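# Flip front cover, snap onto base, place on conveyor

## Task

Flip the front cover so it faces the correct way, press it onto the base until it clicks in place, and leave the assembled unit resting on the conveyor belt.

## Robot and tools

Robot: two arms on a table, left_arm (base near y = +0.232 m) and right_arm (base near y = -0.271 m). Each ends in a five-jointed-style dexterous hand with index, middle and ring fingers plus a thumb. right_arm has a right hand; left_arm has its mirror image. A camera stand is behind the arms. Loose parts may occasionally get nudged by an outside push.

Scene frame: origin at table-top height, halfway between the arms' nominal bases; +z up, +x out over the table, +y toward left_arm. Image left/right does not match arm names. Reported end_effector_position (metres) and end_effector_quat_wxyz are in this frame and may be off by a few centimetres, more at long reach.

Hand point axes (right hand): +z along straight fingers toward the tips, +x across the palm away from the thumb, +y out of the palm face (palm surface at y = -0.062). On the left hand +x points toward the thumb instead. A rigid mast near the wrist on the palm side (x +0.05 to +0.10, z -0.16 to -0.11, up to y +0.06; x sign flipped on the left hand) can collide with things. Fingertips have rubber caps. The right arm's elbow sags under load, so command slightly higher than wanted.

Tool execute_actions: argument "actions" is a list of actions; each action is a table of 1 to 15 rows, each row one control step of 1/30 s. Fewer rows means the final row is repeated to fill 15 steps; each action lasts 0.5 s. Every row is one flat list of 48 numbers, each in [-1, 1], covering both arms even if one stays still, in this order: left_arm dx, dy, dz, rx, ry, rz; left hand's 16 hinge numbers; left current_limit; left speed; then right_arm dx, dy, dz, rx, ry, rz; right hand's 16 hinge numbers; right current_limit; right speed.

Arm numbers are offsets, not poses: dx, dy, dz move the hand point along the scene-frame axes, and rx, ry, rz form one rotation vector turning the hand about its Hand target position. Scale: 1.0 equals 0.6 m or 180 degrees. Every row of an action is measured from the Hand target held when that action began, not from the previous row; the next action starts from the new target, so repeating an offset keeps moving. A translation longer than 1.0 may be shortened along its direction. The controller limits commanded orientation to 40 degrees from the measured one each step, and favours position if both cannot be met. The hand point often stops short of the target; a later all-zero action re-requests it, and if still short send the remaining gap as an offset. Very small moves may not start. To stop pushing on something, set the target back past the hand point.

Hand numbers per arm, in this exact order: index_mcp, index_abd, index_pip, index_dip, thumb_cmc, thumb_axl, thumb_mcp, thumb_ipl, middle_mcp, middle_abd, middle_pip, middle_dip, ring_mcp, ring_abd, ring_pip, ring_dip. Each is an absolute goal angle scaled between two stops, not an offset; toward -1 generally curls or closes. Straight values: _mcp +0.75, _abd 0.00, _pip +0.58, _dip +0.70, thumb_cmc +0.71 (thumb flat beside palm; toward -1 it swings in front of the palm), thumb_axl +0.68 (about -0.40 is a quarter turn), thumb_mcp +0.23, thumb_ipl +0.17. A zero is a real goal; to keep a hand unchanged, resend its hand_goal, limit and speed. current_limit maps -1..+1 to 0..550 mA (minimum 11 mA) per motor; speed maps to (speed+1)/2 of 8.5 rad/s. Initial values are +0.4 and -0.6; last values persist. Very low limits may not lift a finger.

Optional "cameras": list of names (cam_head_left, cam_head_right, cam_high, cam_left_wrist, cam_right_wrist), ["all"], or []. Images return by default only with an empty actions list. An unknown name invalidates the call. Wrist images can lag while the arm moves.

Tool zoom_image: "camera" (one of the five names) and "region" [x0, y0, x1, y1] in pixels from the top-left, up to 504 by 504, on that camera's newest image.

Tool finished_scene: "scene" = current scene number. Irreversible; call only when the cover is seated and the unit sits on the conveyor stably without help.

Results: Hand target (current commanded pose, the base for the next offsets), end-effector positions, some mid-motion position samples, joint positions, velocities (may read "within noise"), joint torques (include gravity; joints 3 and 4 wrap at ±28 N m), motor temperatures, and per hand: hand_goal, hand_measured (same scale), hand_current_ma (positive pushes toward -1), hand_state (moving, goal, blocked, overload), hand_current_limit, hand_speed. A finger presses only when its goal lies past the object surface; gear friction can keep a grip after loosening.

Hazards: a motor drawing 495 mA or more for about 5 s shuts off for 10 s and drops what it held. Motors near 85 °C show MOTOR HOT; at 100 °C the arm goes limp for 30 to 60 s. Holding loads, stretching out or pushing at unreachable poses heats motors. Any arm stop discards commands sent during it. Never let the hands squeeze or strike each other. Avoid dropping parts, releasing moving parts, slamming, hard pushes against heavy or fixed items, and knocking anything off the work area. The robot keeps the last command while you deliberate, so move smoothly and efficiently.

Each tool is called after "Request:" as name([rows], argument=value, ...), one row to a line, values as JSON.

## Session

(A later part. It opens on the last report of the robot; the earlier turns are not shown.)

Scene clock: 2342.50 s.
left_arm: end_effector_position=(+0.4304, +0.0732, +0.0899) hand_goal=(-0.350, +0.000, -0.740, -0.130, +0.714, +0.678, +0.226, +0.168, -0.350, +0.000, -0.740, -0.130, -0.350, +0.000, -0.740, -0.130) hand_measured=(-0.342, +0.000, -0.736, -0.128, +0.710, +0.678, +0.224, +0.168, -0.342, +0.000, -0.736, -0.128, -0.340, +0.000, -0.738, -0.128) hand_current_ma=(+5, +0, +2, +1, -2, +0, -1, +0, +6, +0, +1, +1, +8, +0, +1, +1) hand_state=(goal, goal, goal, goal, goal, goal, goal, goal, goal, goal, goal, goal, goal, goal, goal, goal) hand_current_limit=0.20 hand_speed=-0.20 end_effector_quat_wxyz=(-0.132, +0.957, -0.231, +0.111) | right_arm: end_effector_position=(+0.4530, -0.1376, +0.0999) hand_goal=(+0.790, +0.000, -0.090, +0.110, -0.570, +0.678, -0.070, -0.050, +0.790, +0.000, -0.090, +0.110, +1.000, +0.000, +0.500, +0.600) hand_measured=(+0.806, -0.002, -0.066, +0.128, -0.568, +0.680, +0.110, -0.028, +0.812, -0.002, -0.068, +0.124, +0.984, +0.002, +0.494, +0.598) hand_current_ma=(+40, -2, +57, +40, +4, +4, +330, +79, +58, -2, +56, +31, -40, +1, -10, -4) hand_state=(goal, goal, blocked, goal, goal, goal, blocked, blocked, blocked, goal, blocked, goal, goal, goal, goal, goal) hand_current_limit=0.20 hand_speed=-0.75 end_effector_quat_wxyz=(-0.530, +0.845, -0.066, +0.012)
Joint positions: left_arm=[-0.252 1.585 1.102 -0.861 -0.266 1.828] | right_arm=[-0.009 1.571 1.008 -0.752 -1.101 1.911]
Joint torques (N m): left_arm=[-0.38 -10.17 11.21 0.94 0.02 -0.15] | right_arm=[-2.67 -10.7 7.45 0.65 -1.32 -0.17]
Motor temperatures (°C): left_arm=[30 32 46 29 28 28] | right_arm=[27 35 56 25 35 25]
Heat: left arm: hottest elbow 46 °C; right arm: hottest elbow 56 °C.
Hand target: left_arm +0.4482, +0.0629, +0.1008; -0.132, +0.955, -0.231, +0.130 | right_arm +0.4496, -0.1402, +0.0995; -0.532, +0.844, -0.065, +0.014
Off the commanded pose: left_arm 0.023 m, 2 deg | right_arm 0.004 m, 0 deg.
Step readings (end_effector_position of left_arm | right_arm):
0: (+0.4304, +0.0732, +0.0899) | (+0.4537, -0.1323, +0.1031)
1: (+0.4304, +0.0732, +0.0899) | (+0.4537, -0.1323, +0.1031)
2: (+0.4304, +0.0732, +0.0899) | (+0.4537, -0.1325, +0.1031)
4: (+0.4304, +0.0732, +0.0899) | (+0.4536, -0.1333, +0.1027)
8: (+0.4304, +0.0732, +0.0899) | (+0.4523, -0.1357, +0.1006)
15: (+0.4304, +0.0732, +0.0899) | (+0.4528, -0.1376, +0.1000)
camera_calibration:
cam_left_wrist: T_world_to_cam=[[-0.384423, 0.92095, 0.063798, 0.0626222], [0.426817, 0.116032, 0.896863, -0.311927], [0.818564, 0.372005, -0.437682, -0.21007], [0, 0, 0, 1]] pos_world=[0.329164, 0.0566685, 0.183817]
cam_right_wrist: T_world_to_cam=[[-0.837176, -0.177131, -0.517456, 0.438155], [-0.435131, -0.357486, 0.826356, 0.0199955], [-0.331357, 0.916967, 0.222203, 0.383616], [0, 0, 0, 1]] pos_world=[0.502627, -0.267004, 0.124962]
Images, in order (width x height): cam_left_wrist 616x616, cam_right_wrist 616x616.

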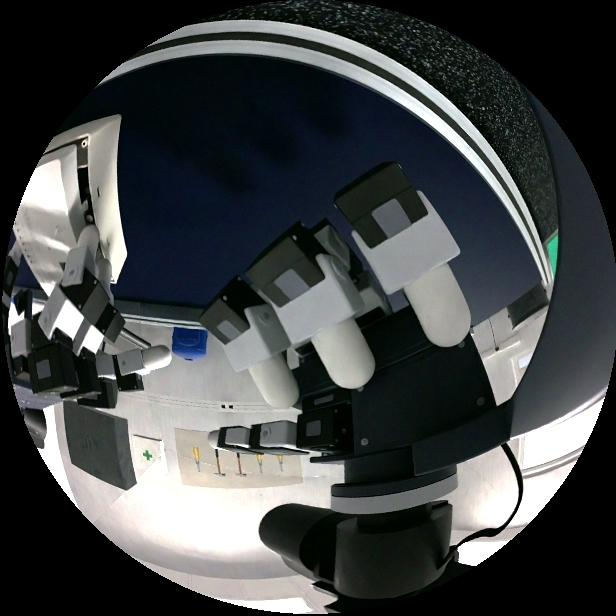

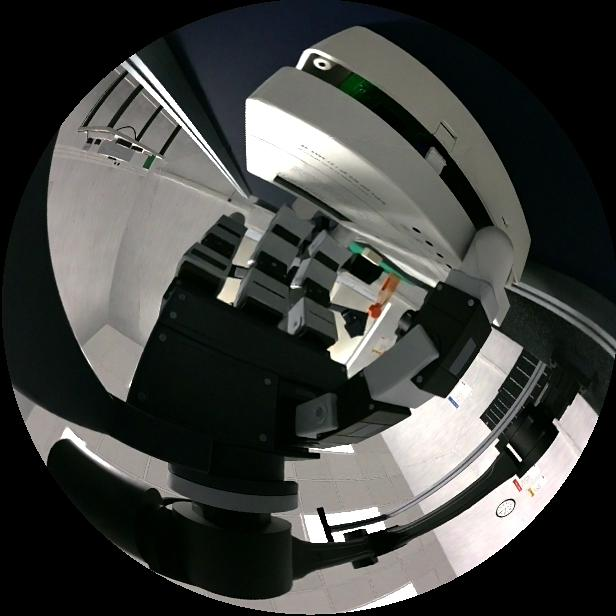

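Request:
execute_actions([
  [[0,0,0,0,0,0,-0.35,0,-0.74,-0.13,0.714,0.678,0.226,0.168,-0.35,0,-0.74,-0.13,-0.35,0,-0.74,-0.13,0.2,-0.2,-0.002,0,-0.014,0,0,0,0.79,0,-0.09,0.11,-0.571,0.678,-0.07,-0.05,0.79,0,-0.09,0.11,1.0,0,0.5,0.6,0.2,-0.75]],
], cameras=["cam_left_wrist","cam_right_wrist"])

Request:
zoom_image(camera="cam_left_wrist", region=[20, 120, 110, 230])

Request:
zoom_image(camera="cam_right_wrist", region=[280, 20, 540, 260])

Scene clock: 2346.60 s.
left_arm: end_effector_position=(+0.4304, +0.0732, +0.0899) hand_goal=(-0.350, +0.000, -0.740, -0.130, +0.714, +0.678, +0.226, +0.168, -0.350, +0.000, -0.740, -0.130, -0.350, +0.000, -0.740, -0.130) hand_measured=(-0.342, +0.000, -0.736, -0.128, +0.710, +0.678, +0.224, +0.168, -0.342, +0.000, -0.736, -0.128, -0.340, +0.000, -0.738, -0.128) hand_current_ma=(+5, +0, +2, +1, -2, +0, -1, +0, +6, +0, +1, +1, +8, +0, +1, +1) hand_state=(goal, goal, goal, goal, goal, goal, goal, goal, goal, goal, goal, goal, goal, goal, goal, goal) hand_current_limit=0.20 hand_speed=-0.20 end_effector_quat_wxyz=(-0.132, +0.957, -0.231, +0.111) | right_arm: end_effector_position=(+0.4493, -0.1377, +0.0955) hand_goal=(+0.790, +0.000, -0.090, +0.110, -0.570, +0.678, -0.070, -0.050, +0.790, +0.000, -0.090, +0.110, +1.000, +0.000, +0.500, +0.600) hand_measured=(+0.806, -0.002, -0.066, +0.128, -0.566, +0.680, +0.110, -0.028, +0.812, -0.002, -0.068, +0.124, +0.984, +0.002, +0.494, +0.598) hand_current_ma=(+40, -2, +57, +40, +5, +4, +330, +79, +58, -2, +56, +31, -40, +1, -10, -4) hand_state=(goal, goal, blocked, goal, goal, goal, blocked, blocked, blocked, goal, blocked, goal, goal, goal, goal, goal) hand_current_limit=0.20 hand_speed=-0.75 end_effector_quat_wxyz=(-0.530, +0.845, -0.066, +0.010)
Joint positions: left_arm=[-0.252 1.585 1.102 -0.861 -0.266 1.828] | right_arm=[-0.009 1.571 0.994 -0.743 -1.102 1.909]
Joint torques (N m): left_arm=[-0.44 -10.17 11.21 0.95 0.02 -0.15] | right_arm=[-2.67 -9.76 7.35 1.18 -1.3 -0.17]
Motor temperatures (°C): left_arm=[30 32 46 29 28 28] | right_arm=[27 35 55 25 35 25]
Heat: left arm: hottest elbow 46 °C; right arm: hottest elbow 55 °C.
Hand target: left_arm +0.4482, +0.0629, +0.1008; -0.132, +0.955, -0.231, +0.130 | right_arm +0.4483, -0.1402, +0.0910; -0.532, +0.844, -0.065, +0.013
Off the commanded pose: left_arm 0.023 m, 2 deg | right_arm 0.005 m, 0 deg.
Step readings (end_effector_position of left_arm | right_arm):
0: (+0.4304, +0.0732, +0.0899) | (+0.4530, -0.1377, +0.0999)
1: (+0.4304, +0.0732, +0.0899) | (+0.4530, -0.1377, +0.0999)
2: (+0.4304, +0.0732, +0.0899) | (+0.4529, -0.1377, +0.0998)
4: (+0.4304, +0.0732, +0.0899) | (+0.4523, -0.1376, +0.0990)
8: (+0.4304, +0.0732, +0.0899) | (+0.4496, -0.1377, +0.0961)
15: (+0.4304, +0.0732, +0.0899) | (+0.4493, -0.1377, +0.0955)
camera_calibration:
cam_left_wrist: T_world_to_cam=[[-0.384423, 0.92095, 0.063798, 0.0626222], [0.426817, 0.116032, 0.896863, -0.311927], [0.818564, 0.372005, -0.437682, -0.21007], [0, 0, 0, 1]] pos_world=[0.329164, 0.0566685, 0.183817]
cam_right_wrist: T_world_to_cam=[[-0.838448, -0.177583, -0.515237, 0.433138], [-0.432532, -0.358317, 0.82736, 0.0205555], [-0.331543, 0.916555, 0.22362, 0.383267], [0, 0, 0, 1]] pos_world=[0.499125, -0.267002, 0.120456]
Images, in order (width x height): cam_left_wrist 616x616, cam_right_wrist 616x616.

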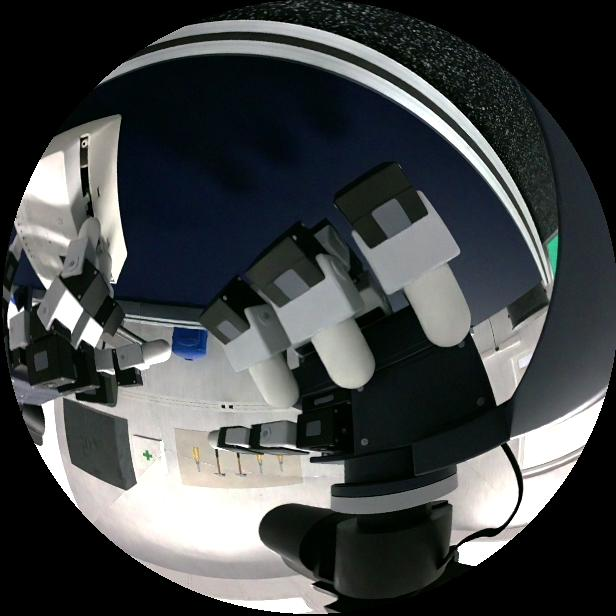

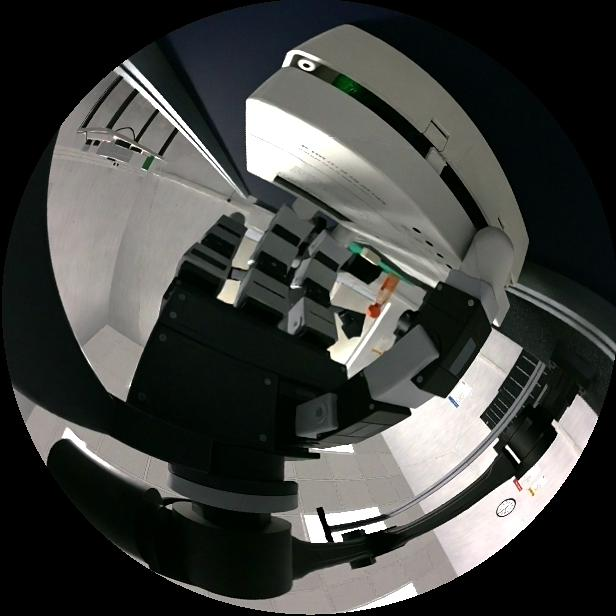

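Scaled by 4.582 from the camera's 616x616 image, which has a finer 880x880 frame.

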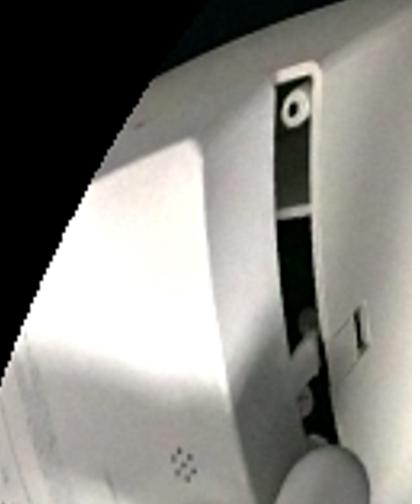

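Scaled by 1.938 from the camera's 616x616 image, which has a finer 880x880 frame.

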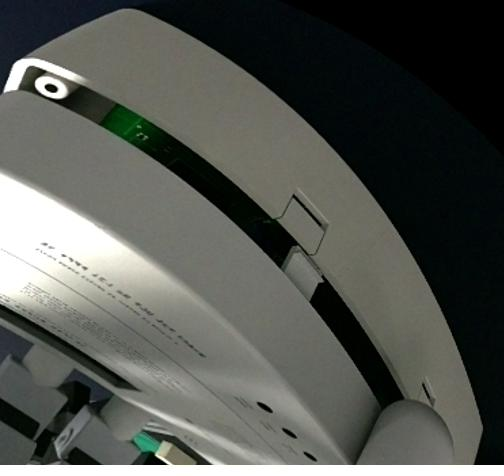

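Request:
execute_actions([
  [[0,0,0,0,0,0,-0.35,0,-0.74,-0.13,0.714,0.678,0.226,0.168,-0.35,0,-0.74,-0.13,-0.35,0,-0.74,-0.13,0.2,-0.2,0.013,0,0.002,0,0,0,0.79,0,-0.09,0.11,-0.571,0.678,-0.07,-0.05,0.79,0,-0.09,0.11,1.0,0,0.5,0.6,0.2,-0.75]],
], cameras=["cam_left_wrist","cam_right_wrist"])

Request:
zoom_image(camera="cam_left_wrist", region=[20, 120, 110, 230])

Request:
zoom_image(camera="cam_right_wrist", region=[280, 20, 540, 260])

Scene clock: 2372.17 s.
left_arm: end_effector_position=(+0.4304, +0.0732, +0.0899) hand_goal=(-0.350, +0.000, -0.740, -0.130, +0.714, +0.678, +0.226, +0.168, -0.350, +0.000, -0.740, -0.130, -0.350, +0.000, -0.740, -0.130) hand_measured=(-0.342, +0.000, -0.736, -0.128, +0.710, +0.678, +0.224, +0.168, -0.342, +0.000, -0.736, -0.128, -0.340, +0.000, -0.738, -0.128) hand_current_ma=(+5, +0, +2, +1, -2, +0, -1, +0, +6, +0, +1, +1, +8, +0, +1, +1) hand_state=(goal, goal, goal, goal, goal, goal, goal, goal, goal, goal, goal, goal, goal, goal, goal, goal) hand_current_limit=0.20 hand_speed=-0.20 end_effector_quat_wxyz=(-0.132, +0.957, -0.231, +0.111) | right_arm: end_effector_position=(+0.4493, -0.1377, +0.0951) hand_goal=(+0.790, +0.000, -0.090, +0.110, -0.570, +0.678, -0.070, -0.050, +0.790, +0.000, -0.090, +0.110, +1.000, +0.000, +0.500, +0.600) hand_measured=(+0.806, -0.002, -0.066, +0.128, -0.566, +0.680, +0.110, -0.028, +0.812, -0.002, -0.068, +0.124, +0.984, +0.002, +0.494, +0.598) hand_current_ma=(+40, -2, +57, +40, +5, +4, +330, +79, +58, -2, +56, +31, -40, +1, -10, -4) hand_state=(goal, goal, blocked, goal, goal, goal, blocked, blocked, blocked, goal, blocked, goal, goal, goal, goal, goal) hand_current_limit=0.20 hand_speed=-0.75 end_effector_quat_wxyz=(-0.530, +0.845, -0.067, +0.010)
Joint positions: left_arm=[-0.252 1.585 1.102 -0.861 -0.266 1.828] | right_arm=[-0.009 1.572 0.994 -0.743 -1.102 1.909]
Joint torques (N m): left_arm=[-0.38 -10.23 11.22 0.95 0.02 -0.15] | right_arm=[-2.73 -8.59 9.42 0.88 -1.3 -0.18]
Heat: left arm: hottest elbow 46 °C; right arm: hottest elbow 51 °C.
Hand target: left_arm +0.4482, +0.0629, +0.1008; -0.132, +0.955, -0.231, +0.130 | right_arm +0.4561, -0.1401, +0.0922; -0.532, +0.844, -0.065, +0.013
Off the commanded pose: left_arm 0.023 m, 2 deg | right_arm 0.008 m, 1 deg.
Step readings (end_effector_position of left_arm | right_arm):
0: (+0.4304, +0.0732, +0.0899) | (+0.4493, -0.1377, +0.0955)
1: (+0.4304, +0.0732, +0.0899) | (+0.4493, -0.1377, +0.0955)
2: (+0.4304, +0.0732, +0.0899) | (+0.4493, -0.1377, +0.0955)
4: (+0.4304, +0.0732, +0.0899) | (+0.4493, -0.1377, +0.0955)
8: (+0.4304, +0.0732, +0.0899) | (+0.4493, -0.1377, +0.0955)
15: (+0.4304, +0.0732, +0.0899) | (+0.4493, -0.1377, +0.0951)
camera_calibration:
cam_left_wrist: T_world_to_cam=[[-0.384423, 0.92095, 0.063798, 0.0626222], [0.426817, 0.116032, 0.896863, -0.311927], [0.818564, 0.372005, -0.437682, -0.21007], [0, 0, 0, 1]] pos_world=[0.329164, 0.0566685, 0.183817]
cam_right_wrist: T_world_to_cam=[[-0.839075, -0.177548, -0.514228, 0.433078], [-0.431546, -0.358312, 0.827877, 0.0204169], [-0.331242, 0.916564, 0.22403, 0.383181], [0, 0, 0, 1]] pos_world=[0.499122, -0.267002, 0.119954]
Images, in order (width x height): cam_left_wrist 616x616, cam_right_wrist 616x616.

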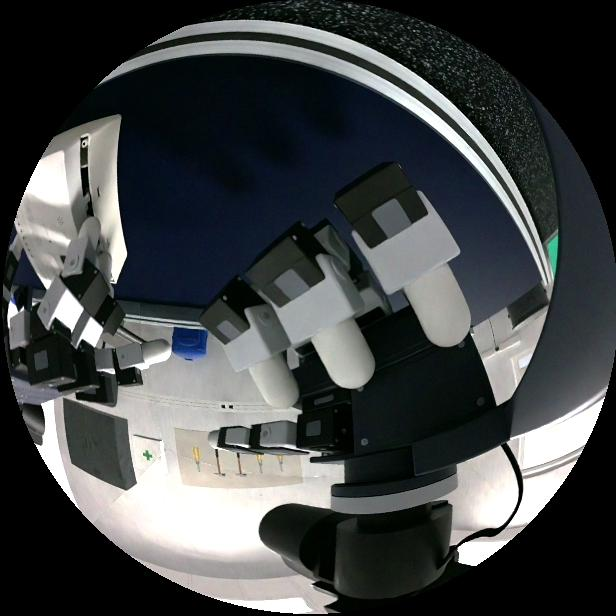

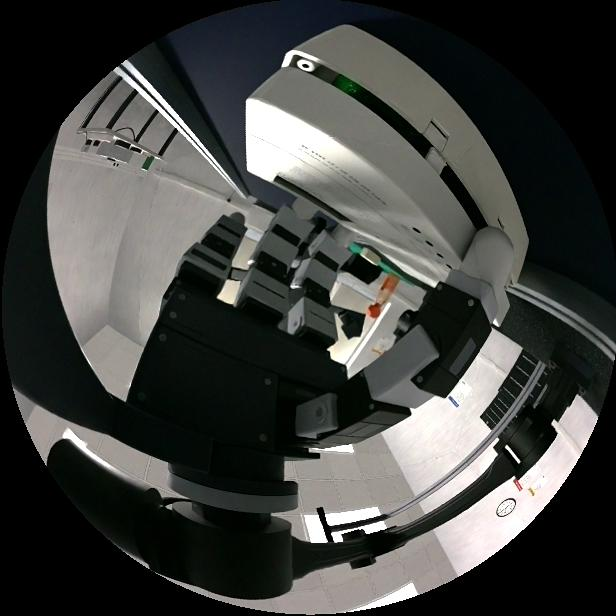

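Scaled by 4.582 from the camera's 616x616 image, which has a finer 880x880 frame.

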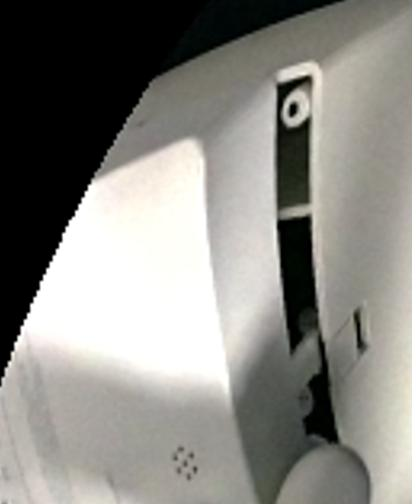

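Scaled by 1.938 from the camera's 616x616 image, which has a finer 880x880 frame.

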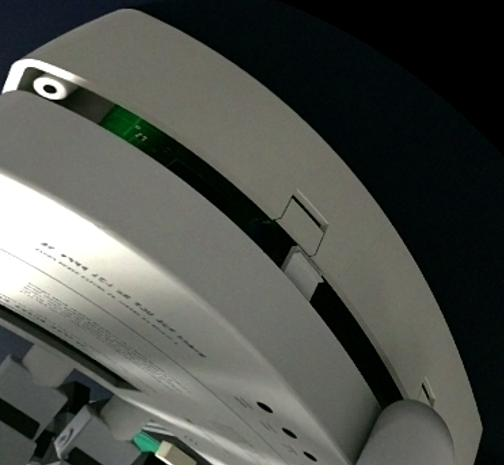

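Request:
execute_actions([
  [[0,0,0,0,0,0,-0.35,0,-0.74,-0.13,0.714,0.678,0.226,0.168,-0.35,0,-0.74,-0.13,-0.35,0,-0.74,-0.13,0.2,-0.2,0.01,0,0.003,0,0,0,0.79,0,-0.09,0.11,-0.571,0.678,-0.07,-0.05,0.79,0,-0.09,0.11,1.0,0,0.5,0.6,0.2,-0.75]],
])

Scene clock: 2375.57 s.
left_arm: end_effector_position=(+0.4304, +0.0732, +0.0899) hand_goal=(-0.350, +0.000, -0.740, -0.130, +0.714, +0.678, +0.226, +0.168, -0.350, +0.000, -0.740, -0.130, -0.350, +0.000, -0.740, -0.130) hand_measured=(-0.342, +0.000, -0.736, -0.128, +0.710, +0.678, +0.224, +0.168, -0.342, +0.000, -0.736, -0.128, -0.340, +0.000, -0.738, -0.128) hand_current_ma=(+5, +0, +2, +1, -2, +0, -1, +0, +6, +0, +1, +1, +8, +0, +1, +1) hand_state=(goal, goal, goal, goal, goal, goal, goal, goal, goal, goal, goal, goal, goal, goal, goal, goal) hand_current_limit=0.20 hand_speed=-0.20 end_effector_quat_wxyz=(-0.132, +0.957, -0.231, +0.111) | right_arm: end_effector_position=(+0.4489, -0.1376, +0.0927) hand_goal=(+0.790, +0.000, -0.090, +0.110, -0.570, +0.678, -0.070, -0.050, +0.790, +0.000, -0.090, +0.110, +1.000, +0.000, +0.500, +0.600) hand_measured=(+0.806, -0.002, -0.066, +0.128, -0.566, +0.680, +0.110, -0.028, +0.812, -0.002, -0.068, +0.120, +0.984, +0.002, +0.494, +0.598) hand_current_ma=(+39, -2, +58, +41, +8, +4, +330, +79, +58, -2, +56, +23, -40, +1, -10, -4) hand_state=(goal, goal, blocked, goal, goal, goal, blocked, blocked, blocked, goal, blocked, goal, goal, goal, goal, goal) hand_current_limit=0.20 hand_speed=-0.75 end_effector_quat_wxyz=(-0.530, +0.845, -0.068, +0.007)
Joint positions: left_arm=[-0.252 1.585 1.102 -0.861 -0.266 1.828] | right_arm=[-0.009 1.579 0.994 -0.743 -1.103 1.909]
Joint torques (N m): left_arm=[-0.38 -10.17 11.22 0.95 0.02 -0.15] | right_arm=[-2.67 -8.29 11.06 0.55 -1.24 -0.18]
Heat: left arm: hottest elbow 46 °C; right arm: hottest elbow 51 °C.
Hand target: left_arm +0.4482, +0.0629, +0.1008; -0.132, +0.955, -0.231, +0.130 | right_arm +0.4621, -0.1402, +0.0940; -0.532, +0.844, -0.065, +0.013
Off the commanded pose: left_arm 0.023 m, 2 deg | right_arm 0.013 m, 1 deg.
Step readings (end_effector_position of left_arm | right_arm):
0: (+0.4304, +0.0732, +0.0899) | (+0.4493, -0.1377, +0.0951)
1: (+0.4304, +0.0732, +0.0899) | (+0.4493, -0.1377, +0.0951)
2: (+0.4304, +0.0732, +0.0899) | (+0.4492, -0.1377, +0.0949)
4: (+0.4304, +0.0732, +0.0899) | (+0.4492, -0.1377, +0.0942)
8: (+0.4304, +0.0732, +0.0899) | (+0.4489, -0.1375, +0.0926)
15: (+0.4304, +0.0732, +0.0899) | (+0.4489, -0.1376, +0.0927)

Request:
execute_actions([
  [[0,0,0,0,0,0,-0.35,0,-0.74,-0.13,0.714,0.678,0.226,0.168,-0.35,0,-0.74,-0.13,-0.35,0,-0.74,-0.13,0.2,-0.2,0.003,0,0.012,0,0,0,0.79,0,-0.09,0.11,-0.571,0.678,-0.07,-0.05,0.79,0,-0.09,0.11,1.0,0,0.5,0.6,0.2,-0.75]],
], cameras=["cam_left_wrist","cam_right_wrist"])

Request:
zoom_image(camera="cam_left_wrist", region=[20, 120, 110, 230])

Request:
zoom_image(camera="cam_right_wrist", region=[280, 20, 540, 260])

Scene clock: 2380.27 s.
left_arm: end_effector_position=(+0.4304, +0.0732, +0.0899) hand_goal=(-0.350, +0.000, -0.740, -0.130, +0.714, +0.678, +0.226, +0.168, -0.350, +0.000, -0.740, -0.130, -0.350, +0.000, -0.740, -0.130) hand_measured=(-0.342, +0.000, -0.736, -0.128, +0.710, +0.678, +0.224, +0.168, -0.342, +0.000, -0.736, -0.128, -0.340, +0.000, -0.738, -0.128) hand_current_ma=(+5, +0, +2, +1, -2, +0, -1, +0, +6, +0, +1, +1, +8, +0, +1, +1) hand_state=(goal, goal, goal, goal, goal, goal, goal, goal, goal, goal, goal, goal, goal, goal, goal, goal) hand_current_limit=0.20 hand_speed=-0.20 end_effector_quat_wxyz=(-0.132, +0.957, -0.231, +0.111) | right_arm: end_effector_position=(+0.4471, -0.1377, +0.0926) hand_goal=(+0.790, +0.000, -0.090, +0.110, -0.570, +0.678, -0.070, -0.050, +0.790, +0.000, -0.090, +0.110, +1.000, +0.000, +0.500, +0.600) hand_measured=(+0.806, -0.002, -0.066, +0.128, -0.568, +0.680, +0.110, -0.028, +0.812, -0.002, -0.068, +0.120, +0.984, +0.002, +0.494, +0.598) hand_current_ma=(+38, -2, +58, +41, +3, +4, +330, +79, +58, -2, +56, +23, -40, +1, -10, -4) hand_state=(goal, goal, blocked, goal, goal, goal, blocked, blocked, blocked, goal, blocked, goal, goal, goal, goal, goal) hand_current_limit=0.20 hand_speed=-0.75 end_effector_quat_wxyz=(-0.530, +0.845, -0.069, +0.004)
Joint positions: left_arm=[-0.252 1.585 1.102 -0.861 -0.266 1.828] | right_arm=[-0.009 1.579 0.994 -0.752 -1.104 1.905]
Joint torques (N m): left_arm=[-0.38 -10.23 11.21 0.95 0.02 -0.15] | right_arm=[-2.73 -8.88 12.22 0.14 -1.23 -0.12]
Heat: left arm: hottest elbow 46 °C; right arm: hottest elbow 52 °C.
Hand target: left_arm +0.4482, +0.0629, +0.1008; -0.132, +0.955, -0.231, +0.130 | right_arm +0.4639, -0.1401, +0.1012; -0.532, +0.844, -0.065, +0.013
Off the commanded pose: left_arm 0.023 m, 2 deg | right_arm 0.019 m, 1 deg.
Step readings (end_effector_position of left_arm | right_arm):
0: (+0.4304, +0.0732, +0.0899) | (+0.4489, -0.1376, +0.0927)
1: (+0.4304, +0.0732, +0.0899) | (+0.4489, -0.1376, +0.0927)
2: (+0.4304, +0.0732, +0.0899) | (+0.4489, -0.1376, +0.0927)
4: (+0.4304, +0.0732, +0.0899) | (+0.4486, -0.1376, +0.0927)
8: (+0.4304, +0.0732, +0.0899) | (+0.4476, -0.1377, +0.0926)
15: (+0.4304, +0.0732, +0.0899) | (+0.4472, -0.1377, +0.0926)
camera_calibration:
cam_left_wrist: T_world_to_cam=[[-0.384423, 0.92095, 0.063798, 0.0626222], [0.426817, 0.116032, 0.896863, -0.311927], [0.818564, 0.372005, -0.437682, -0.21007], [0, 0, 0, 1]] pos_world=[0.329164, 0.0566685, 0.183817]
cam_right_wrist: T_world_to_cam=[[-0.844993, -0.178626, -0.504063, 0.431534], [-0.420673, -0.35994, 0.832753, 0.015972], [-0.330184, 0.915716, 0.229004, 0.382028], [0, 0, 0, 1]] pos_world=[0.497502, -0.266997, 0.116734]
Images, in order (width x height): cam_left_wrist 616x616, cam_right_wrist 616x616.

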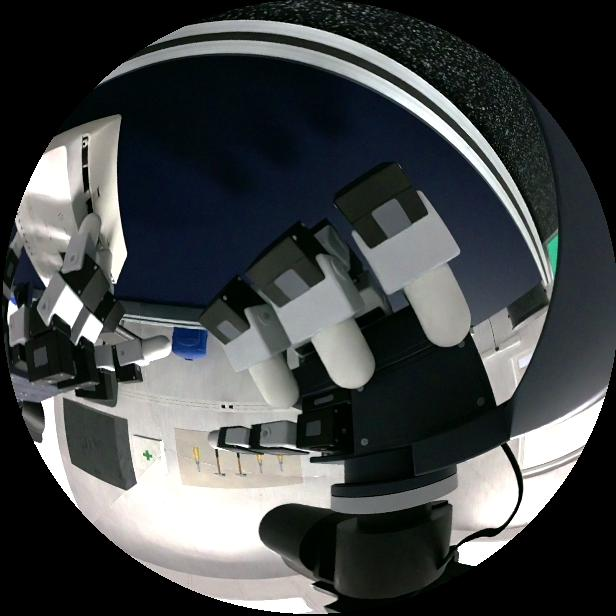

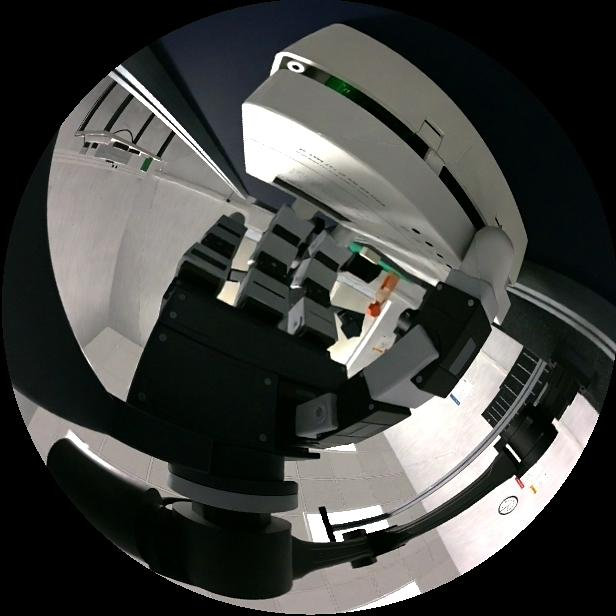

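Scaled by 4.582 from the camera's 616x616 image, which has a finer 880x880 frame.

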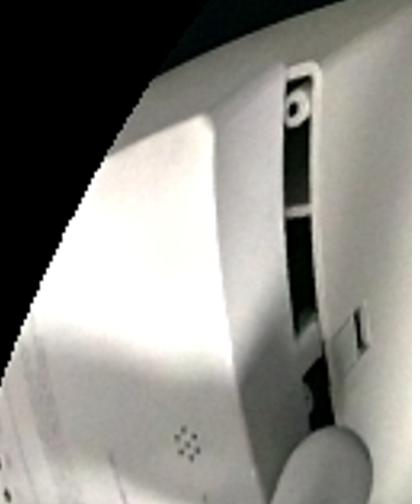

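Scaled by 1.938 from the camera's 616x616 image, which has a finer 880x880 frame.

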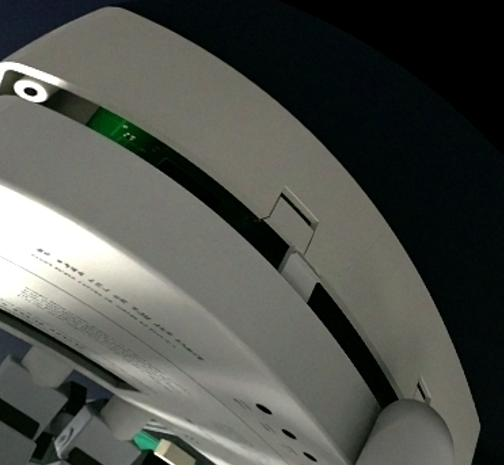

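Request:
execute_actions([
  [[0,0,0,0,0,0,-0.35,0,-0.74,-0.13,0.714,0.678,0.226,0.168,-0.35,0,-0.74,-0.13,-0.35,0,-0.74,-0.13,0.2,-0.2,0.015,0,0.032,0,0,0,0.79,0,-0.09,0.11,-0.571,0.678,-0.07,-0.05,0.79,0,-0.09,0.11,1.0,0,0.5,0.6,0.2,-0.75]],
])

Scene clock: 2386.03 s.
left_arm: end_effector_position=(+0.4304, +0.0732, +0.0899) hand_goal=(-0.350, +0.000, -0.740, -0.130, +0.714, +0.678, +0.226, +0.168, -0.350, +0.000, -0.740, -0.130, -0.350, +0.000, -0.740, -0.130) hand_measured=(-0.342, +0.000, -0.736, -0.128, +0.710, +0.678, +0.224, +0.168, -0.342, +0.000, -0.736, -0.128, -0.340, +0.000, -0.738, -0.128) hand_current_ma=(+5, +0, +2, +1, -2, +0, -1, +0, +6, +0, +1, +1, +8, +0, +1, +1) hand_state=(goal, goal, goal, goal, goal, goal, goal, goal, goal, goal, goal, goal, goal, goal, goal, goal) hand_current_limit=0.20 hand_speed=-0.20 end_effector_quat_wxyz=(-0.132, +0.957, -0.231, +0.111) | right_arm: end_effector_position=(+0.4505, -0.1376, +0.1053) hand_goal=(+0.790, +0.000, -0.090, +0.110, -0.570, +0.678, -0.070, -0.050, +0.790, +0.000, -0.090, +0.110, +1.000, +0.000, +0.500, +0.600) hand_measured=(+0.806, -0.002, -0.066, +0.128, -0.566, +0.680, +0.110, -0.028, +0.812, -0.002, -0.068, +0.120, +0.984, +0.002, +0.494, +0.598) hand_current_ma=(+38, -2, +58, +41, +5, +4, +330, +81, +58, -2, +56, +23, -40, +1, -10, -4) hand_state=(goal, goal, blocked, goal, goal, goal, blocked, blocked, blocked, goal, blocked, goal, goal, goal, goal, goal) hand_current_limit=0.20 hand_speed=-0.75 end_effector_quat_wxyz=(-0.529, +0.845, -0.075, -0.005)
Joint positions: left_arm=[-0.252 1.585 1.102 -0.861 -0.266 1.828] | right_arm=[-0.009 1.579 1.033 -0.813 -1.104 1.905]
Joint torques (N m): left_arm=[-0.38 -10.17 11.21 0.94 0.02 -0.15] | right_arm=[-2.78 -9.58 13.41 0.23 -1.23 -0.13]
Heat: left arm: hottest elbow 46 °C; right arm: hottest elbow 52 °C.
Hand target: left_arm +0.4482, +0.0629, +0.1008; -0.132, +0.955, -0.231, +0.130 | right_arm +0.4729, -0.1401, +0.1205; -0.532, +0.844, -0.065, +0.013
Off the commanded pose: left_arm 0.023 m, 2 deg | right_arm 0.027 m, 2 deg.
Step readings (end_effector_position of left_arm | right_arm):
0: (+0.4304, +0.0732, +0.0899) | (+0.4471, -0.1377, +0.0926)
1: (+0.4304, +0.0732, +0.0899) | (+0.4471, -0.1377, +0.0927)
2: (+0.4304, +0.0732, +0.0899) | (+0.4467, -0.1377, +0.0935)
4: (+0.4304, +0.0732, +0.0899) | (+0.4458, -0.1377, +0.0954)
8: (+0.4304, +0.0732, +0.0899) | (+0.4483, -0.1377, +0.1011)
15: (+0.4304, +0.0732, +0.0899) | (+0.4512, -0.1376, +0.1053)

Request:
execute_actions([
  [[0,0,0,0,0,0,-0.35,0,-0.74,-0.13,0.714,0.678,0.226,0.168,-0.35,0,-0.74,-0.13,-0.35,0,-0.74,-0.13,0.2,-0.2,0.015,0,0.003,0,0,0,0.79,0,-0.09,0.11,-0.571,0.678,-0.07,-0.05,0.79,0,-0.09,0.11,1.0,0,0.5,0.6,0.2,-0.75]],
], cameras=["cam_left_wrist","cam_right_wrist"])

Request:
zoom_image(camera="cam_left_wrist", region=[20, 110, 130, 250])

Request:
zoom_image(camera="cam_right_wrist", region=[280, 20, 540, 260])

Scene clock: 2390.73 s.
left_arm: end_effector_position=(+0.4304, +0.0732, +0.0899) hand_goal=(-0.350, +0.000, -0.740, -0.130, +0.714, +0.678, +0.226, +0.168, -0.350, +0.000, -0.740, -0.130, -0.350, +0.000, -0.740, -0.130) hand_measured=(-0.342, +0.000, -0.736, -0.128, +0.710, +0.678, +0.224, +0.168, -0.342, +0.000, -0.736, -0.128, -0.340, +0.000, -0.738, -0.128) hand_current_ma=(+5, +0, +2, +1, -2, +0, -1, +0, +6, +0, +1, +1, +8, +0, +1, +1) hand_state=(goal, goal, goal, goal, goal, goal, goal, goal, goal, goal, goal, goal, goal, goal, goal, goal) hand_current_limit=0.20 hand_speed=-0.20 end_effector_quat_wxyz=(-0.132, +0.957, -0.231, +0.111) | right_arm: end_effector_position=(+0.4600, -0.1378, +0.1107) hand_goal=(+0.790, +0.000, -0.090, +0.110, -0.570, +0.678, -0.070, -0.050, +0.790, +0.000, -0.090, +0.110, +1.000, +0.000, +0.500, +0.600) hand_measured=(+0.806, -0.002, -0.066, +0.128, -0.566, +0.680, +0.110, -0.028, +0.812, -0.002, -0.068, +0.120, +0.984, +0.002, +0.494, +0.598) hand_current_ma=(+38, -2, +58, +41, +5, +4, +330, +81, +58, -2, +56, +23, -40, +1, -10, -4) hand_state=(goal, goal, blocked, goal, goal, goal, blocked, blocked, blocked, goal, blocked, goal, goal, goal, goal, goal) hand_current_limit=0.20 hand_speed=-0.75 end_effector_quat_wxyz=(-0.529, +0.845, -0.073, -0.001)
Joint positions: left_arm=[-0.252 1.585 1.102 -0.861 -0.266 1.828] | right_arm=[-0.01 1.589 1.062 -0.823 -1.104 1.905]
Joint torques (N m): left_arm=[-0.44 -10.23 11.22 0.95 0.02 -0.15] | right_arm=[-2.73 -9.11 13.55 0.21 -1.24 -0.13]
Heat: left arm: hottest elbow 46 °C; right arm: hottest elbow 53 °C.
Hand target: left_arm +0.4482, +0.0629, +0.1008; -0.132, +0.955, -0.231, +0.130 | right_arm +0.4820, -0.1402, +0.1222; -0.532, +0.844, -0.066, +0.013
Off the commanded pose: left_arm 0.023 m, 2 deg | right_arm 0.025 m, 2 deg.
Step readings (end_effector_position of left_arm | right_arm):
0: (+0.4304, +0.0732, +0.0899) | (+0.4505, -0.1376, +0.1053)
1: (+0.4304, +0.0732, +0.0899) | (+0.4505, -0.1376, +0.1053)
2: (+0.4304, +0.0732, +0.0899) | (+0.4505, -0.1376, +0.1055)
4: (+0.4304, +0.0732, +0.0899) | (+0.4519, -0.1377, +0.1069)
8: (+0.4304, +0.0732, +0.0899) | (+0.4575, -0.1376, +0.1105)
15: (+0.4304, +0.0732, +0.0899) | (+0.4602, -0.1378, +0.1118)
camera_calibration:
cam_left_wrist: T_world_to_cam=[[-0.384423, 0.92095, 0.063798, 0.0626222], [0.426817, 0.116032, 0.896863, -0.311927], [0.818564, 0.372005, -0.437682, -0.21007], [0, 0, 0, 1]] pos_world=[0.329164, 0.0566685, 0.183817]
cam_right_wrist: T_world_to_cam=[[-0.851305, -0.177825, -0.493618, 0.453321], [-0.410825, -0.359269, 0.837943, 0.00128498], [-0.326349, 0.916135, 0.232792, 0.380045], [0, 0, 0, 1]] pos_world=[0.510469, -0.267099, 0.134219]
Images, in order (width x height): cam_left_wrist 616x616, cam_right_wrist 616x616.

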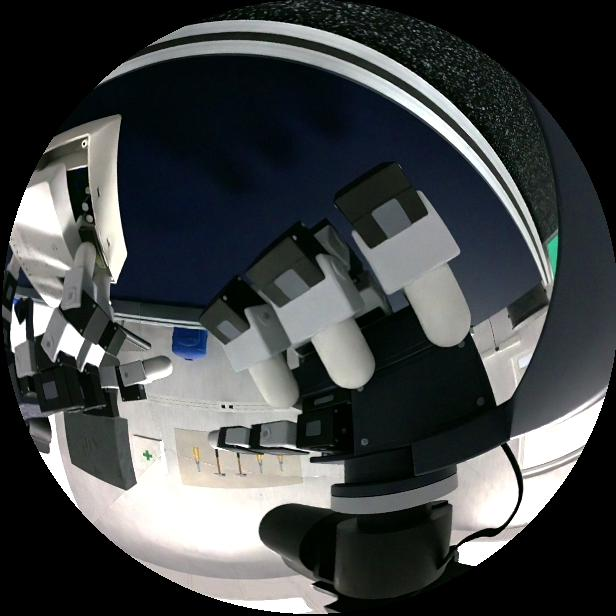

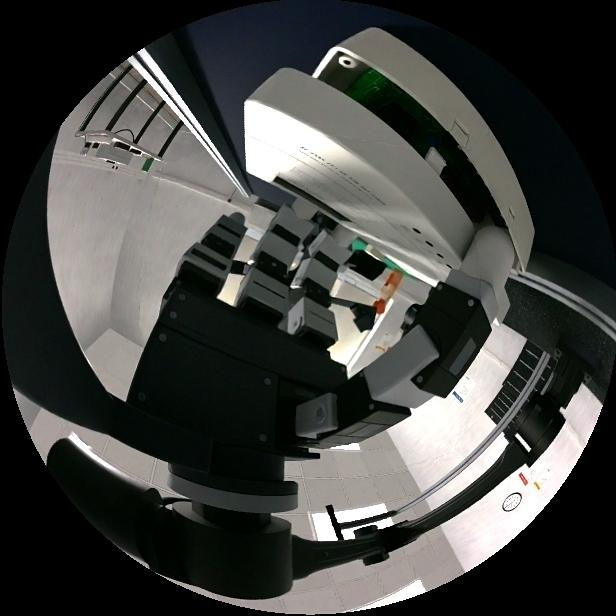

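Scaled by 3.600 from the camera's 616x616 image, which has a finer 880x880 frame.

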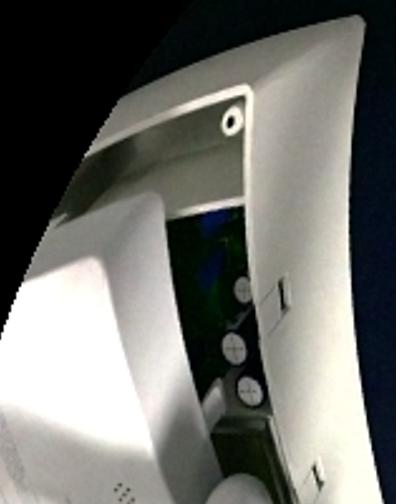

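Scaled by 1.938 from the camera's 616x616 image, which has a finer 880x880 frame.

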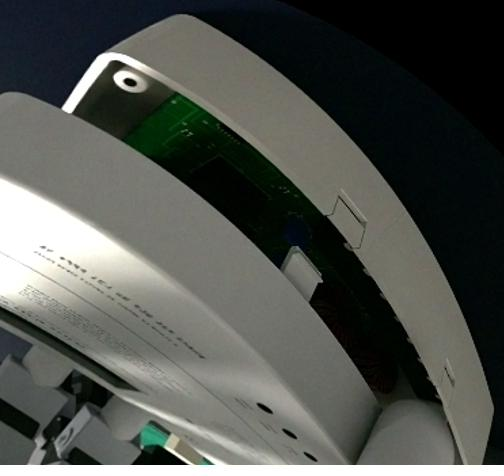

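Request:
execute_actions([
  [[0,0,0,0,0,0,-0.35,0,-0.74,-0.13,0.714,0.678,0.226,0.168,-0.35,0,-0.74,-0.13,-0.35,0,-0.74,-0.13,0.2,-0.2,-0.0283,0,-0.0237,0,0,0,0.79,0,-0.09,0.11,-0.571,0.678,-0.07,-0.05,0.79,0,-0.09,0.11,1.0,0,0.5,0.6,0.2,-0.75]],
  [[0,0,0,0,0,0,-0.35,0,-0.74,-0.13,0.714,0.678,0.226,0.168,-0.35,0,-0.74,-0.13,-0.35,0,-0.74,-0.13,0.2,-0.2,-0.017,0,-0.0153,0,0,0,0.79,0,-0.09,0.11,-0.571,0.678,-0.07,-0.05,0.79,0,-0.09,0.11,1.0,0,0.5,0.6,0.2,-0.75]],
], cameras=["cam_left_wrist","cam_right_wrist"])

Request:
zoom_image(camera="cam_left_wrist", region=[20, 110, 130, 250])

Request:
zoom_image(camera="cam_right_wrist", region=[280, 20, 540, 260])

Scene clock: 2398.93 s.
left_arm: end_effector_position=(+0.4304, +0.0732, +0.0899) hand_goal=(-0.350, +0.000, -0.740, -0.130, +0.714, +0.678, +0.226, +0.168, -0.350, +0.000, -0.740, -0.130, -0.350, +0.000, -0.740, -0.130) hand_measured=(-0.342, +0.000, -0.736, -0.128, +0.710, +0.678, +0.224, +0.168, -0.342, +0.000, -0.736, -0.128, -0.340, +0.000, -0.738, -0.128) hand_current_ma=(+5, +0, +2, +1, -2, +0, -1, +0, +6, +0, +1, +1, +8, +0, +1, +1) hand_state=(goal, goal, goal, goal, goal, goal, goal, goal, goal, goal, goal, goal, goal, goal, goal, goal) hand_current_limit=0.20 hand_speed=-0.20 end_effector_quat_wxyz=(-0.132, +0.957, -0.231, +0.111) | right_arm: end_effector_position=(+0.4553, -0.1380, +0.0977) hand_goal=(+0.790, +0.000, -0.090, +0.110, -0.570, +0.678, -0.070, -0.050, +0.790, +0.000, -0.090, +0.110, +1.000, +0.000, +0.500, +0.600) hand_measured=(+0.806, -0.002, -0.066, +0.128, -0.566, +0.680, +0.110, -0.028, +0.812, -0.002, -0.068, +0.120, +0.984, +0.002, +0.494, +0.598) hand_current_ma=(+38, -2, +58, +41, +5, +4, +330, +81, +58, -2, +56, +23, -40, +1, -10, -4) hand_state=(goal, goal, blocked, goal, goal, goal, blocked, blocked, blocked, goal, blocked, goal, goal, goal, goal, goal) hand_current_limit=0.20 hand_speed=-0.75 end_effector_quat_wxyz=(-0.530, +0.845, -0.069, +0.006)
Joint positions: left_arm=[-0.252 1.585 1.102 -0.861 -0.266 1.828] | right_arm=[-0.01 1.589 1.021 -0.767 -1.104 1.905]
Joint torques (N m): left_arm=[-0.38 -10.17 11.22 0.96 0.02 -0.15] | right_arm=[-2.61 -11.16 7.46 1.06 -1.23 -0.13]
Heat: left arm: hottest elbow 46 °C; right arm: hottest elbow 54 °C.
Hand target: left_arm +0.4482, +0.0629, +0.1008; -0.132, +0.955, -0.231, +0.130 | right_arm +0.4547, -0.1402, +0.0988; -0.532, +0.844, -0.066, +0.013
Off the commanded pose: left_arm 0.023 m, 2 deg | right_arm 0.003 m, 1 deg.
Step readings (end_effector_position of left_arm | right_arm):
0: (+0.4304, +0.0732, +0.0899) | (+0.4600, -0.1378, +0.1107)
1: (+0.4304, +0.0732, +0.0899) | (+0.4600, -0.1378, +0.1107)
2: (+0.4304, +0.0732, +0.0899) | (+0.4600, -0.1378, +0.1107)
4: (+0.4304, +0.0732, +0.0899) | (+0.4607, -0.1378, +0.1107)
8: (+0.4304, +0.0732, +0.0899) | (+0.4637, -0.1377, +0.1107)
15: (+0.4304, +0.0732, +0.0899) | (+0.4652, -0.1377, +0.1107)
16: (+0.4304, +0.0732, +0.0899) | (+0.4652, -0.1377, +0.1106)
17: (+0.4304, +0.0732, +0.0899) | (+0.4652, -0.1377, +0.1100)
19: (+0.4304, +0.0732, +0.0899) | (+0.4638, -0.1378, +0.1071)
23: (+0.4304, +0.0732, +0.0899) | (+0.4563, -0.1380, +0.0997)
30: (+0.4304, +0.0732, +0.0899) | (+0.4551, -0.1380, +0.0976)
camera_calibration:
cam_left_wrist: T_world_to_cam=[[-0.384423, 0.92095, 0.063798, 0.0626222], [0.426817, 0.116032, 0.896863, -0.311927], [0.818564, 0.372005, -0.437682, -0.21007], [0, 0, 0, 1]] pos_world=[0.329164, 0.0566685, 0.183817]
cam_right_wrist: T_world_to_cam=[[-0.843455, -0.177783, -0.506928, 0.440664], [-0.423818, -0.359621, 0.831295, 0.0167502], [-0.330092, 0.916005, 0.227977, 0.383911], [0, 0, 0, 1]] pos_world=[0.505506, -0.267298, 0.121938]
Images, in order (width x height): cam_left_wrist 616x616, cam_right_wrist 616x616.

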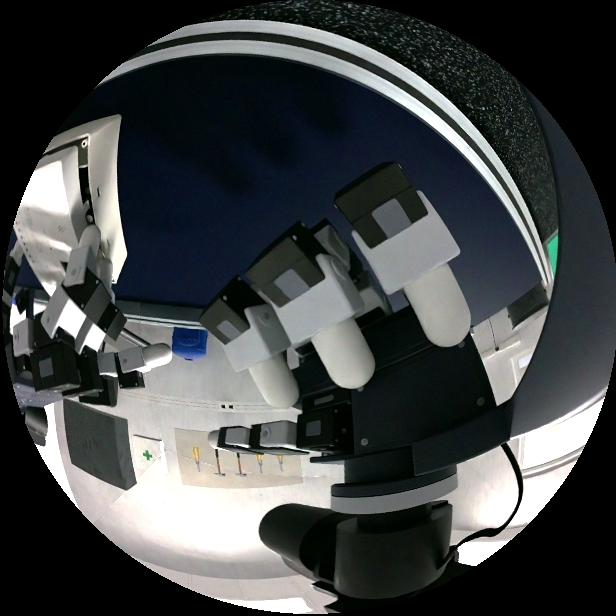

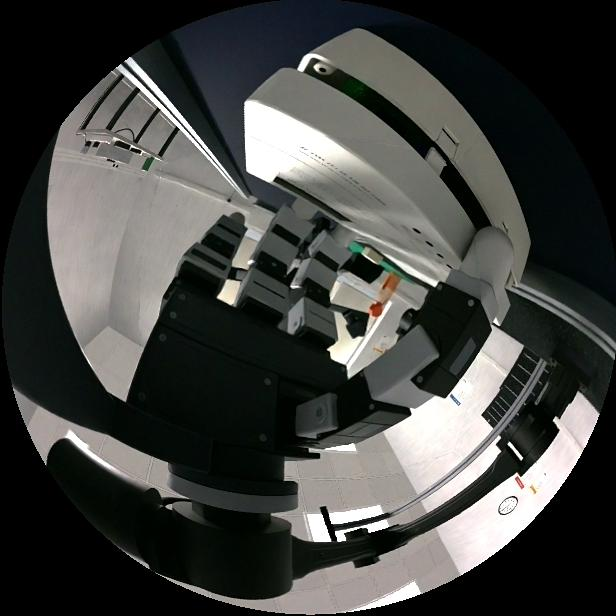

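Scaled by 3.600 from the camera's 616x616 image, which has a finer 880x880 frame.

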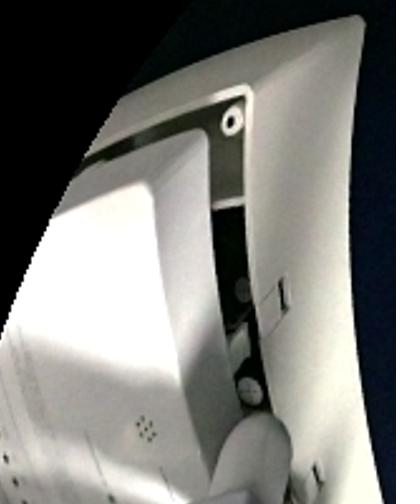

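Scaled by 1.938 from the camera's 616x616 image, which has a finer 880x880 frame.

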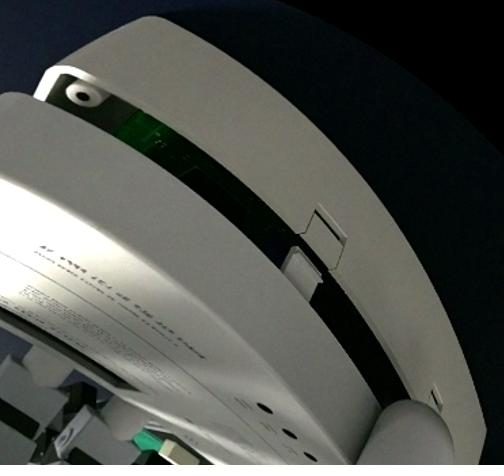

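Request:
execute_actions([
  [[0,0,0,0,0,0,-0.35,0,-0.74,-0.13,0.714,0.678,0.226,0.168,-0.35,0,-0.74,-0.13,-0.35,0,-0.74,-0.13,0.2,-0.2,0,-0.003,-0.004,0,0,0,0.79,0,-0.09,0.11,-0.571,0.678,-0.07,-0.05,0.79,0,-0.09,0.11,1.0,0,0.5,0.6,0.2,-0.75]],
  [[0,0,0,0,0,0,-0.35,0,-0.74,-0.13,0.714,0.678,0.226,0.168,-0.35,0,-0.74,-0.13,-0.35,0,-0.74,-0.13,0.2,-0.2,0.002,0,-0.008,0,0,0,0.79,0,-0.09,0.11,-0.571,0.678,-0.07,-0.05,0.79,0,-0.09,0.11,1.0,0,0.5,0.6,0.2,-0.75]],
], cameras=["cam_left_wrist","cam_right_wrist"])

Request:
zoom_image(camera="cam_left_wrist", region=[20, 110, 130, 250])

Request:
zoom_image(camera="cam_right_wrist", region=[280, 20, 540, 260])

Scene clock: 2410.40 s.
left_arm: end_effector_position=(+0.4304, +0.0732, +0.0899) hand_goal=(-0.350, +0.000, -0.740, -0.130, +0.714, +0.678, +0.226, +0.168, -0.350, +0.000, -0.740, -0.130, -0.350, +0.000, -0.740, -0.130) hand_measured=(-0.342, +0.000, -0.736, -0.128, +0.710, +0.678, +0.224, +0.168, -0.342, +0.000, -0.736, -0.128, -0.340, +0.000, -0.738, -0.128) hand_current_ma=(+5, +0, +2, +1, -2, +0, -1, +0, +6, +0, +1, +1, +8, +0, +1, +1) hand_state=(goal, goal, goal, goal, goal, goal, goal, goal, goal, goal, goal, goal, goal, goal, goal, goal) hand_current_limit=0.20 hand_speed=-0.20 end_effector_quat_wxyz=(-0.132, +0.957, -0.231, +0.111) | right_arm: end_effector_position=(+0.4585, -0.1388, +0.0976) hand_goal=(+0.790, +0.000, -0.090, +0.110, -0.570, +0.678, -0.070, -0.050, +0.790, +0.000, -0.090, +0.110, +1.000, +0.000, +0.500, +0.600) hand_measured=(+0.806, -0.002, -0.066, +0.128, -0.566, +0.680, +0.110, -0.028, +0.812, -0.002, -0.068, +0.120, +0.984, +0.002, +0.494, +0.598) hand_current_ma=(+38, -2, +58, +41, +5, +4, +330, +81, +58, -2, +56, +23, -40, +1, -10, -4) hand_state=(goal, goal, blocked, goal, goal, goal, blocked, blocked, blocked, goal, blocked, goal, goal, goal, goal, goal) hand_current_limit=0.20 hand_speed=-0.75 end_effector_quat_wxyz=(-0.531, +0.845, -0.064, +0.012)
Joint positions: left_arm=[-0.252 1.585 1.102 -0.861 -0.266 1.828] | right_arm=[-0.012 1.589 1.021 -0.756 -1.104 1.9]
Joint torques (N m): left_arm=[-0.32 -10.17 11.22 0.95 0.02 -0.15] | right_arm=[-2.78 -10.05 7.15 1.11 -1.27 -0.17]
Heat: left arm: hottest elbow 46 °C; right arm: hottest elbow 52 °C.
Hand target: left_arm +0.4482, +0.0629, +0.1008; -0.132, +0.955, -0.231, +0.130 | right_arm +0.4559, -0.1420, +0.0916; -0.532, +0.844, -0.065, +0.014
Off the commanded pose: left_arm 0.023 m, 2 deg | right_arm 0.007 m, 0 deg.
Step readings (end_effector_position of left_arm | right_arm):
0: (+0.4304, +0.0732, +0.0899) | (+0.4554, -0.1380, +0.0977)
1: (+0.4304, +0.0732, +0.0899) | (+0.4554, -0.1380, +0.0977)
2: (+0.4304, +0.0732, +0.0899) | (+0.4554, -0.1380, +0.0977)
4: (+0.4304, +0.0732, +0.0899) | (+0.4555, -0.1380, +0.0976)
8: (+0.4304, +0.0732, +0.0899) | (+0.4557, -0.1383, +0.0976)
15: (+0.4304, +0.0732, +0.0899) | (+0.4560, -0.1389, +0.0975)
16: (+0.4304, +0.0732, +0.0899) | (+0.4560, -0.1389, +0.0975)
17: (+0.4304, +0.0732, +0.0899) | (+0.4561, -0.1389, +0.0975)
19: (+0.4304, +0.0732, +0.0899) | (+0.4568, -0.1389, +0.0975)
23: (+0.4304, +0.0732, +0.0899) | (+0.4580, -0.1388, +0.0976)
30: (+0.4304, +0.0732, +0.0899) | (+0.4584, -0.1388, +0.0976)
camera_calibration:
cam_left_wrist: T_world_to_cam=[[-0.384423, 0.92095, 0.063798, 0.0626222], [0.426817, 0.116032, 0.896863, -0.311927], [0.818564, 0.372005, -0.437682, -0.21007], [0, 0, 0, 1]] pos_world=[0.329164, 0.0566685, 0.183817]
cam_right_wrist: T_world_to_cam=[[-0.835238, -0.178211, -0.52021, 0.440618], [-0.436798, -0.35967, 0.824527, 0.0244806], [-0.334044, 0.915903, 0.222567, 0.388061], [0, 0, 0, 1]] pos_world=[0.508343, -0.268098, 0.122659]
Images, in order (width x height): cam_left_wrist 616x616, cam_right_wrist 616x616.

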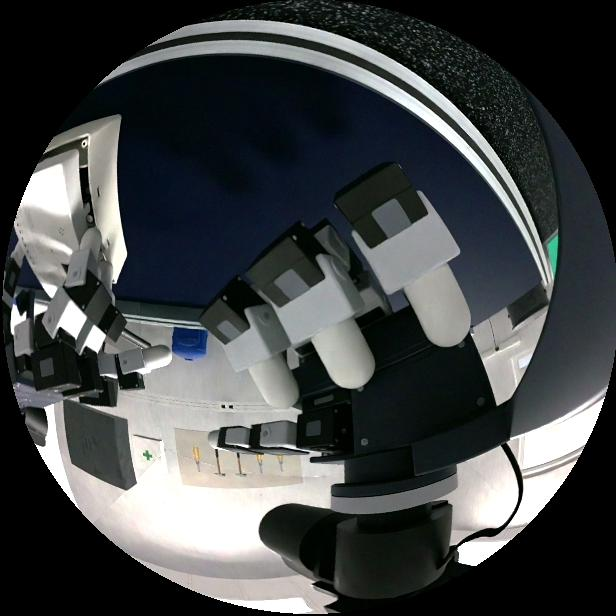

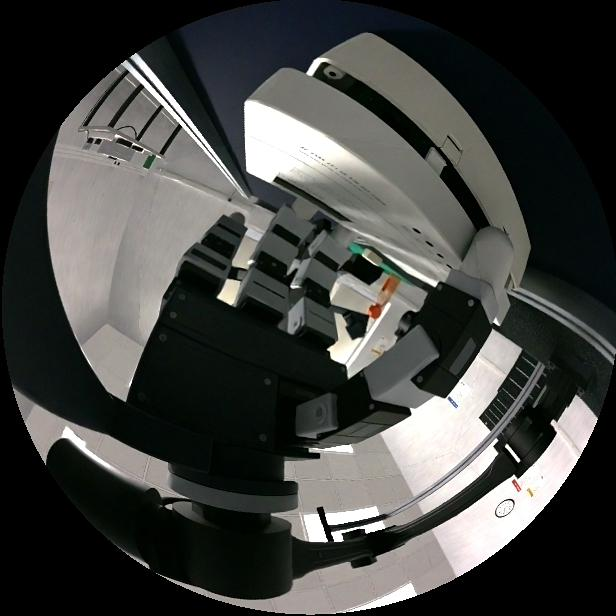

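Scaled by 3.600 from the camera's 616x616 image, which has a finer 880x880 frame.

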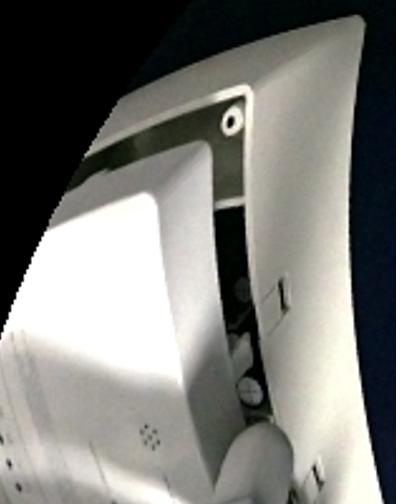

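Scaled by 1.938 from the camera's 616x616 image, which has a finer 880x880 frame.

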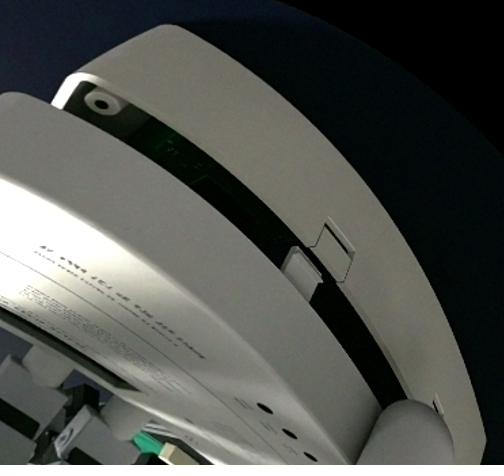

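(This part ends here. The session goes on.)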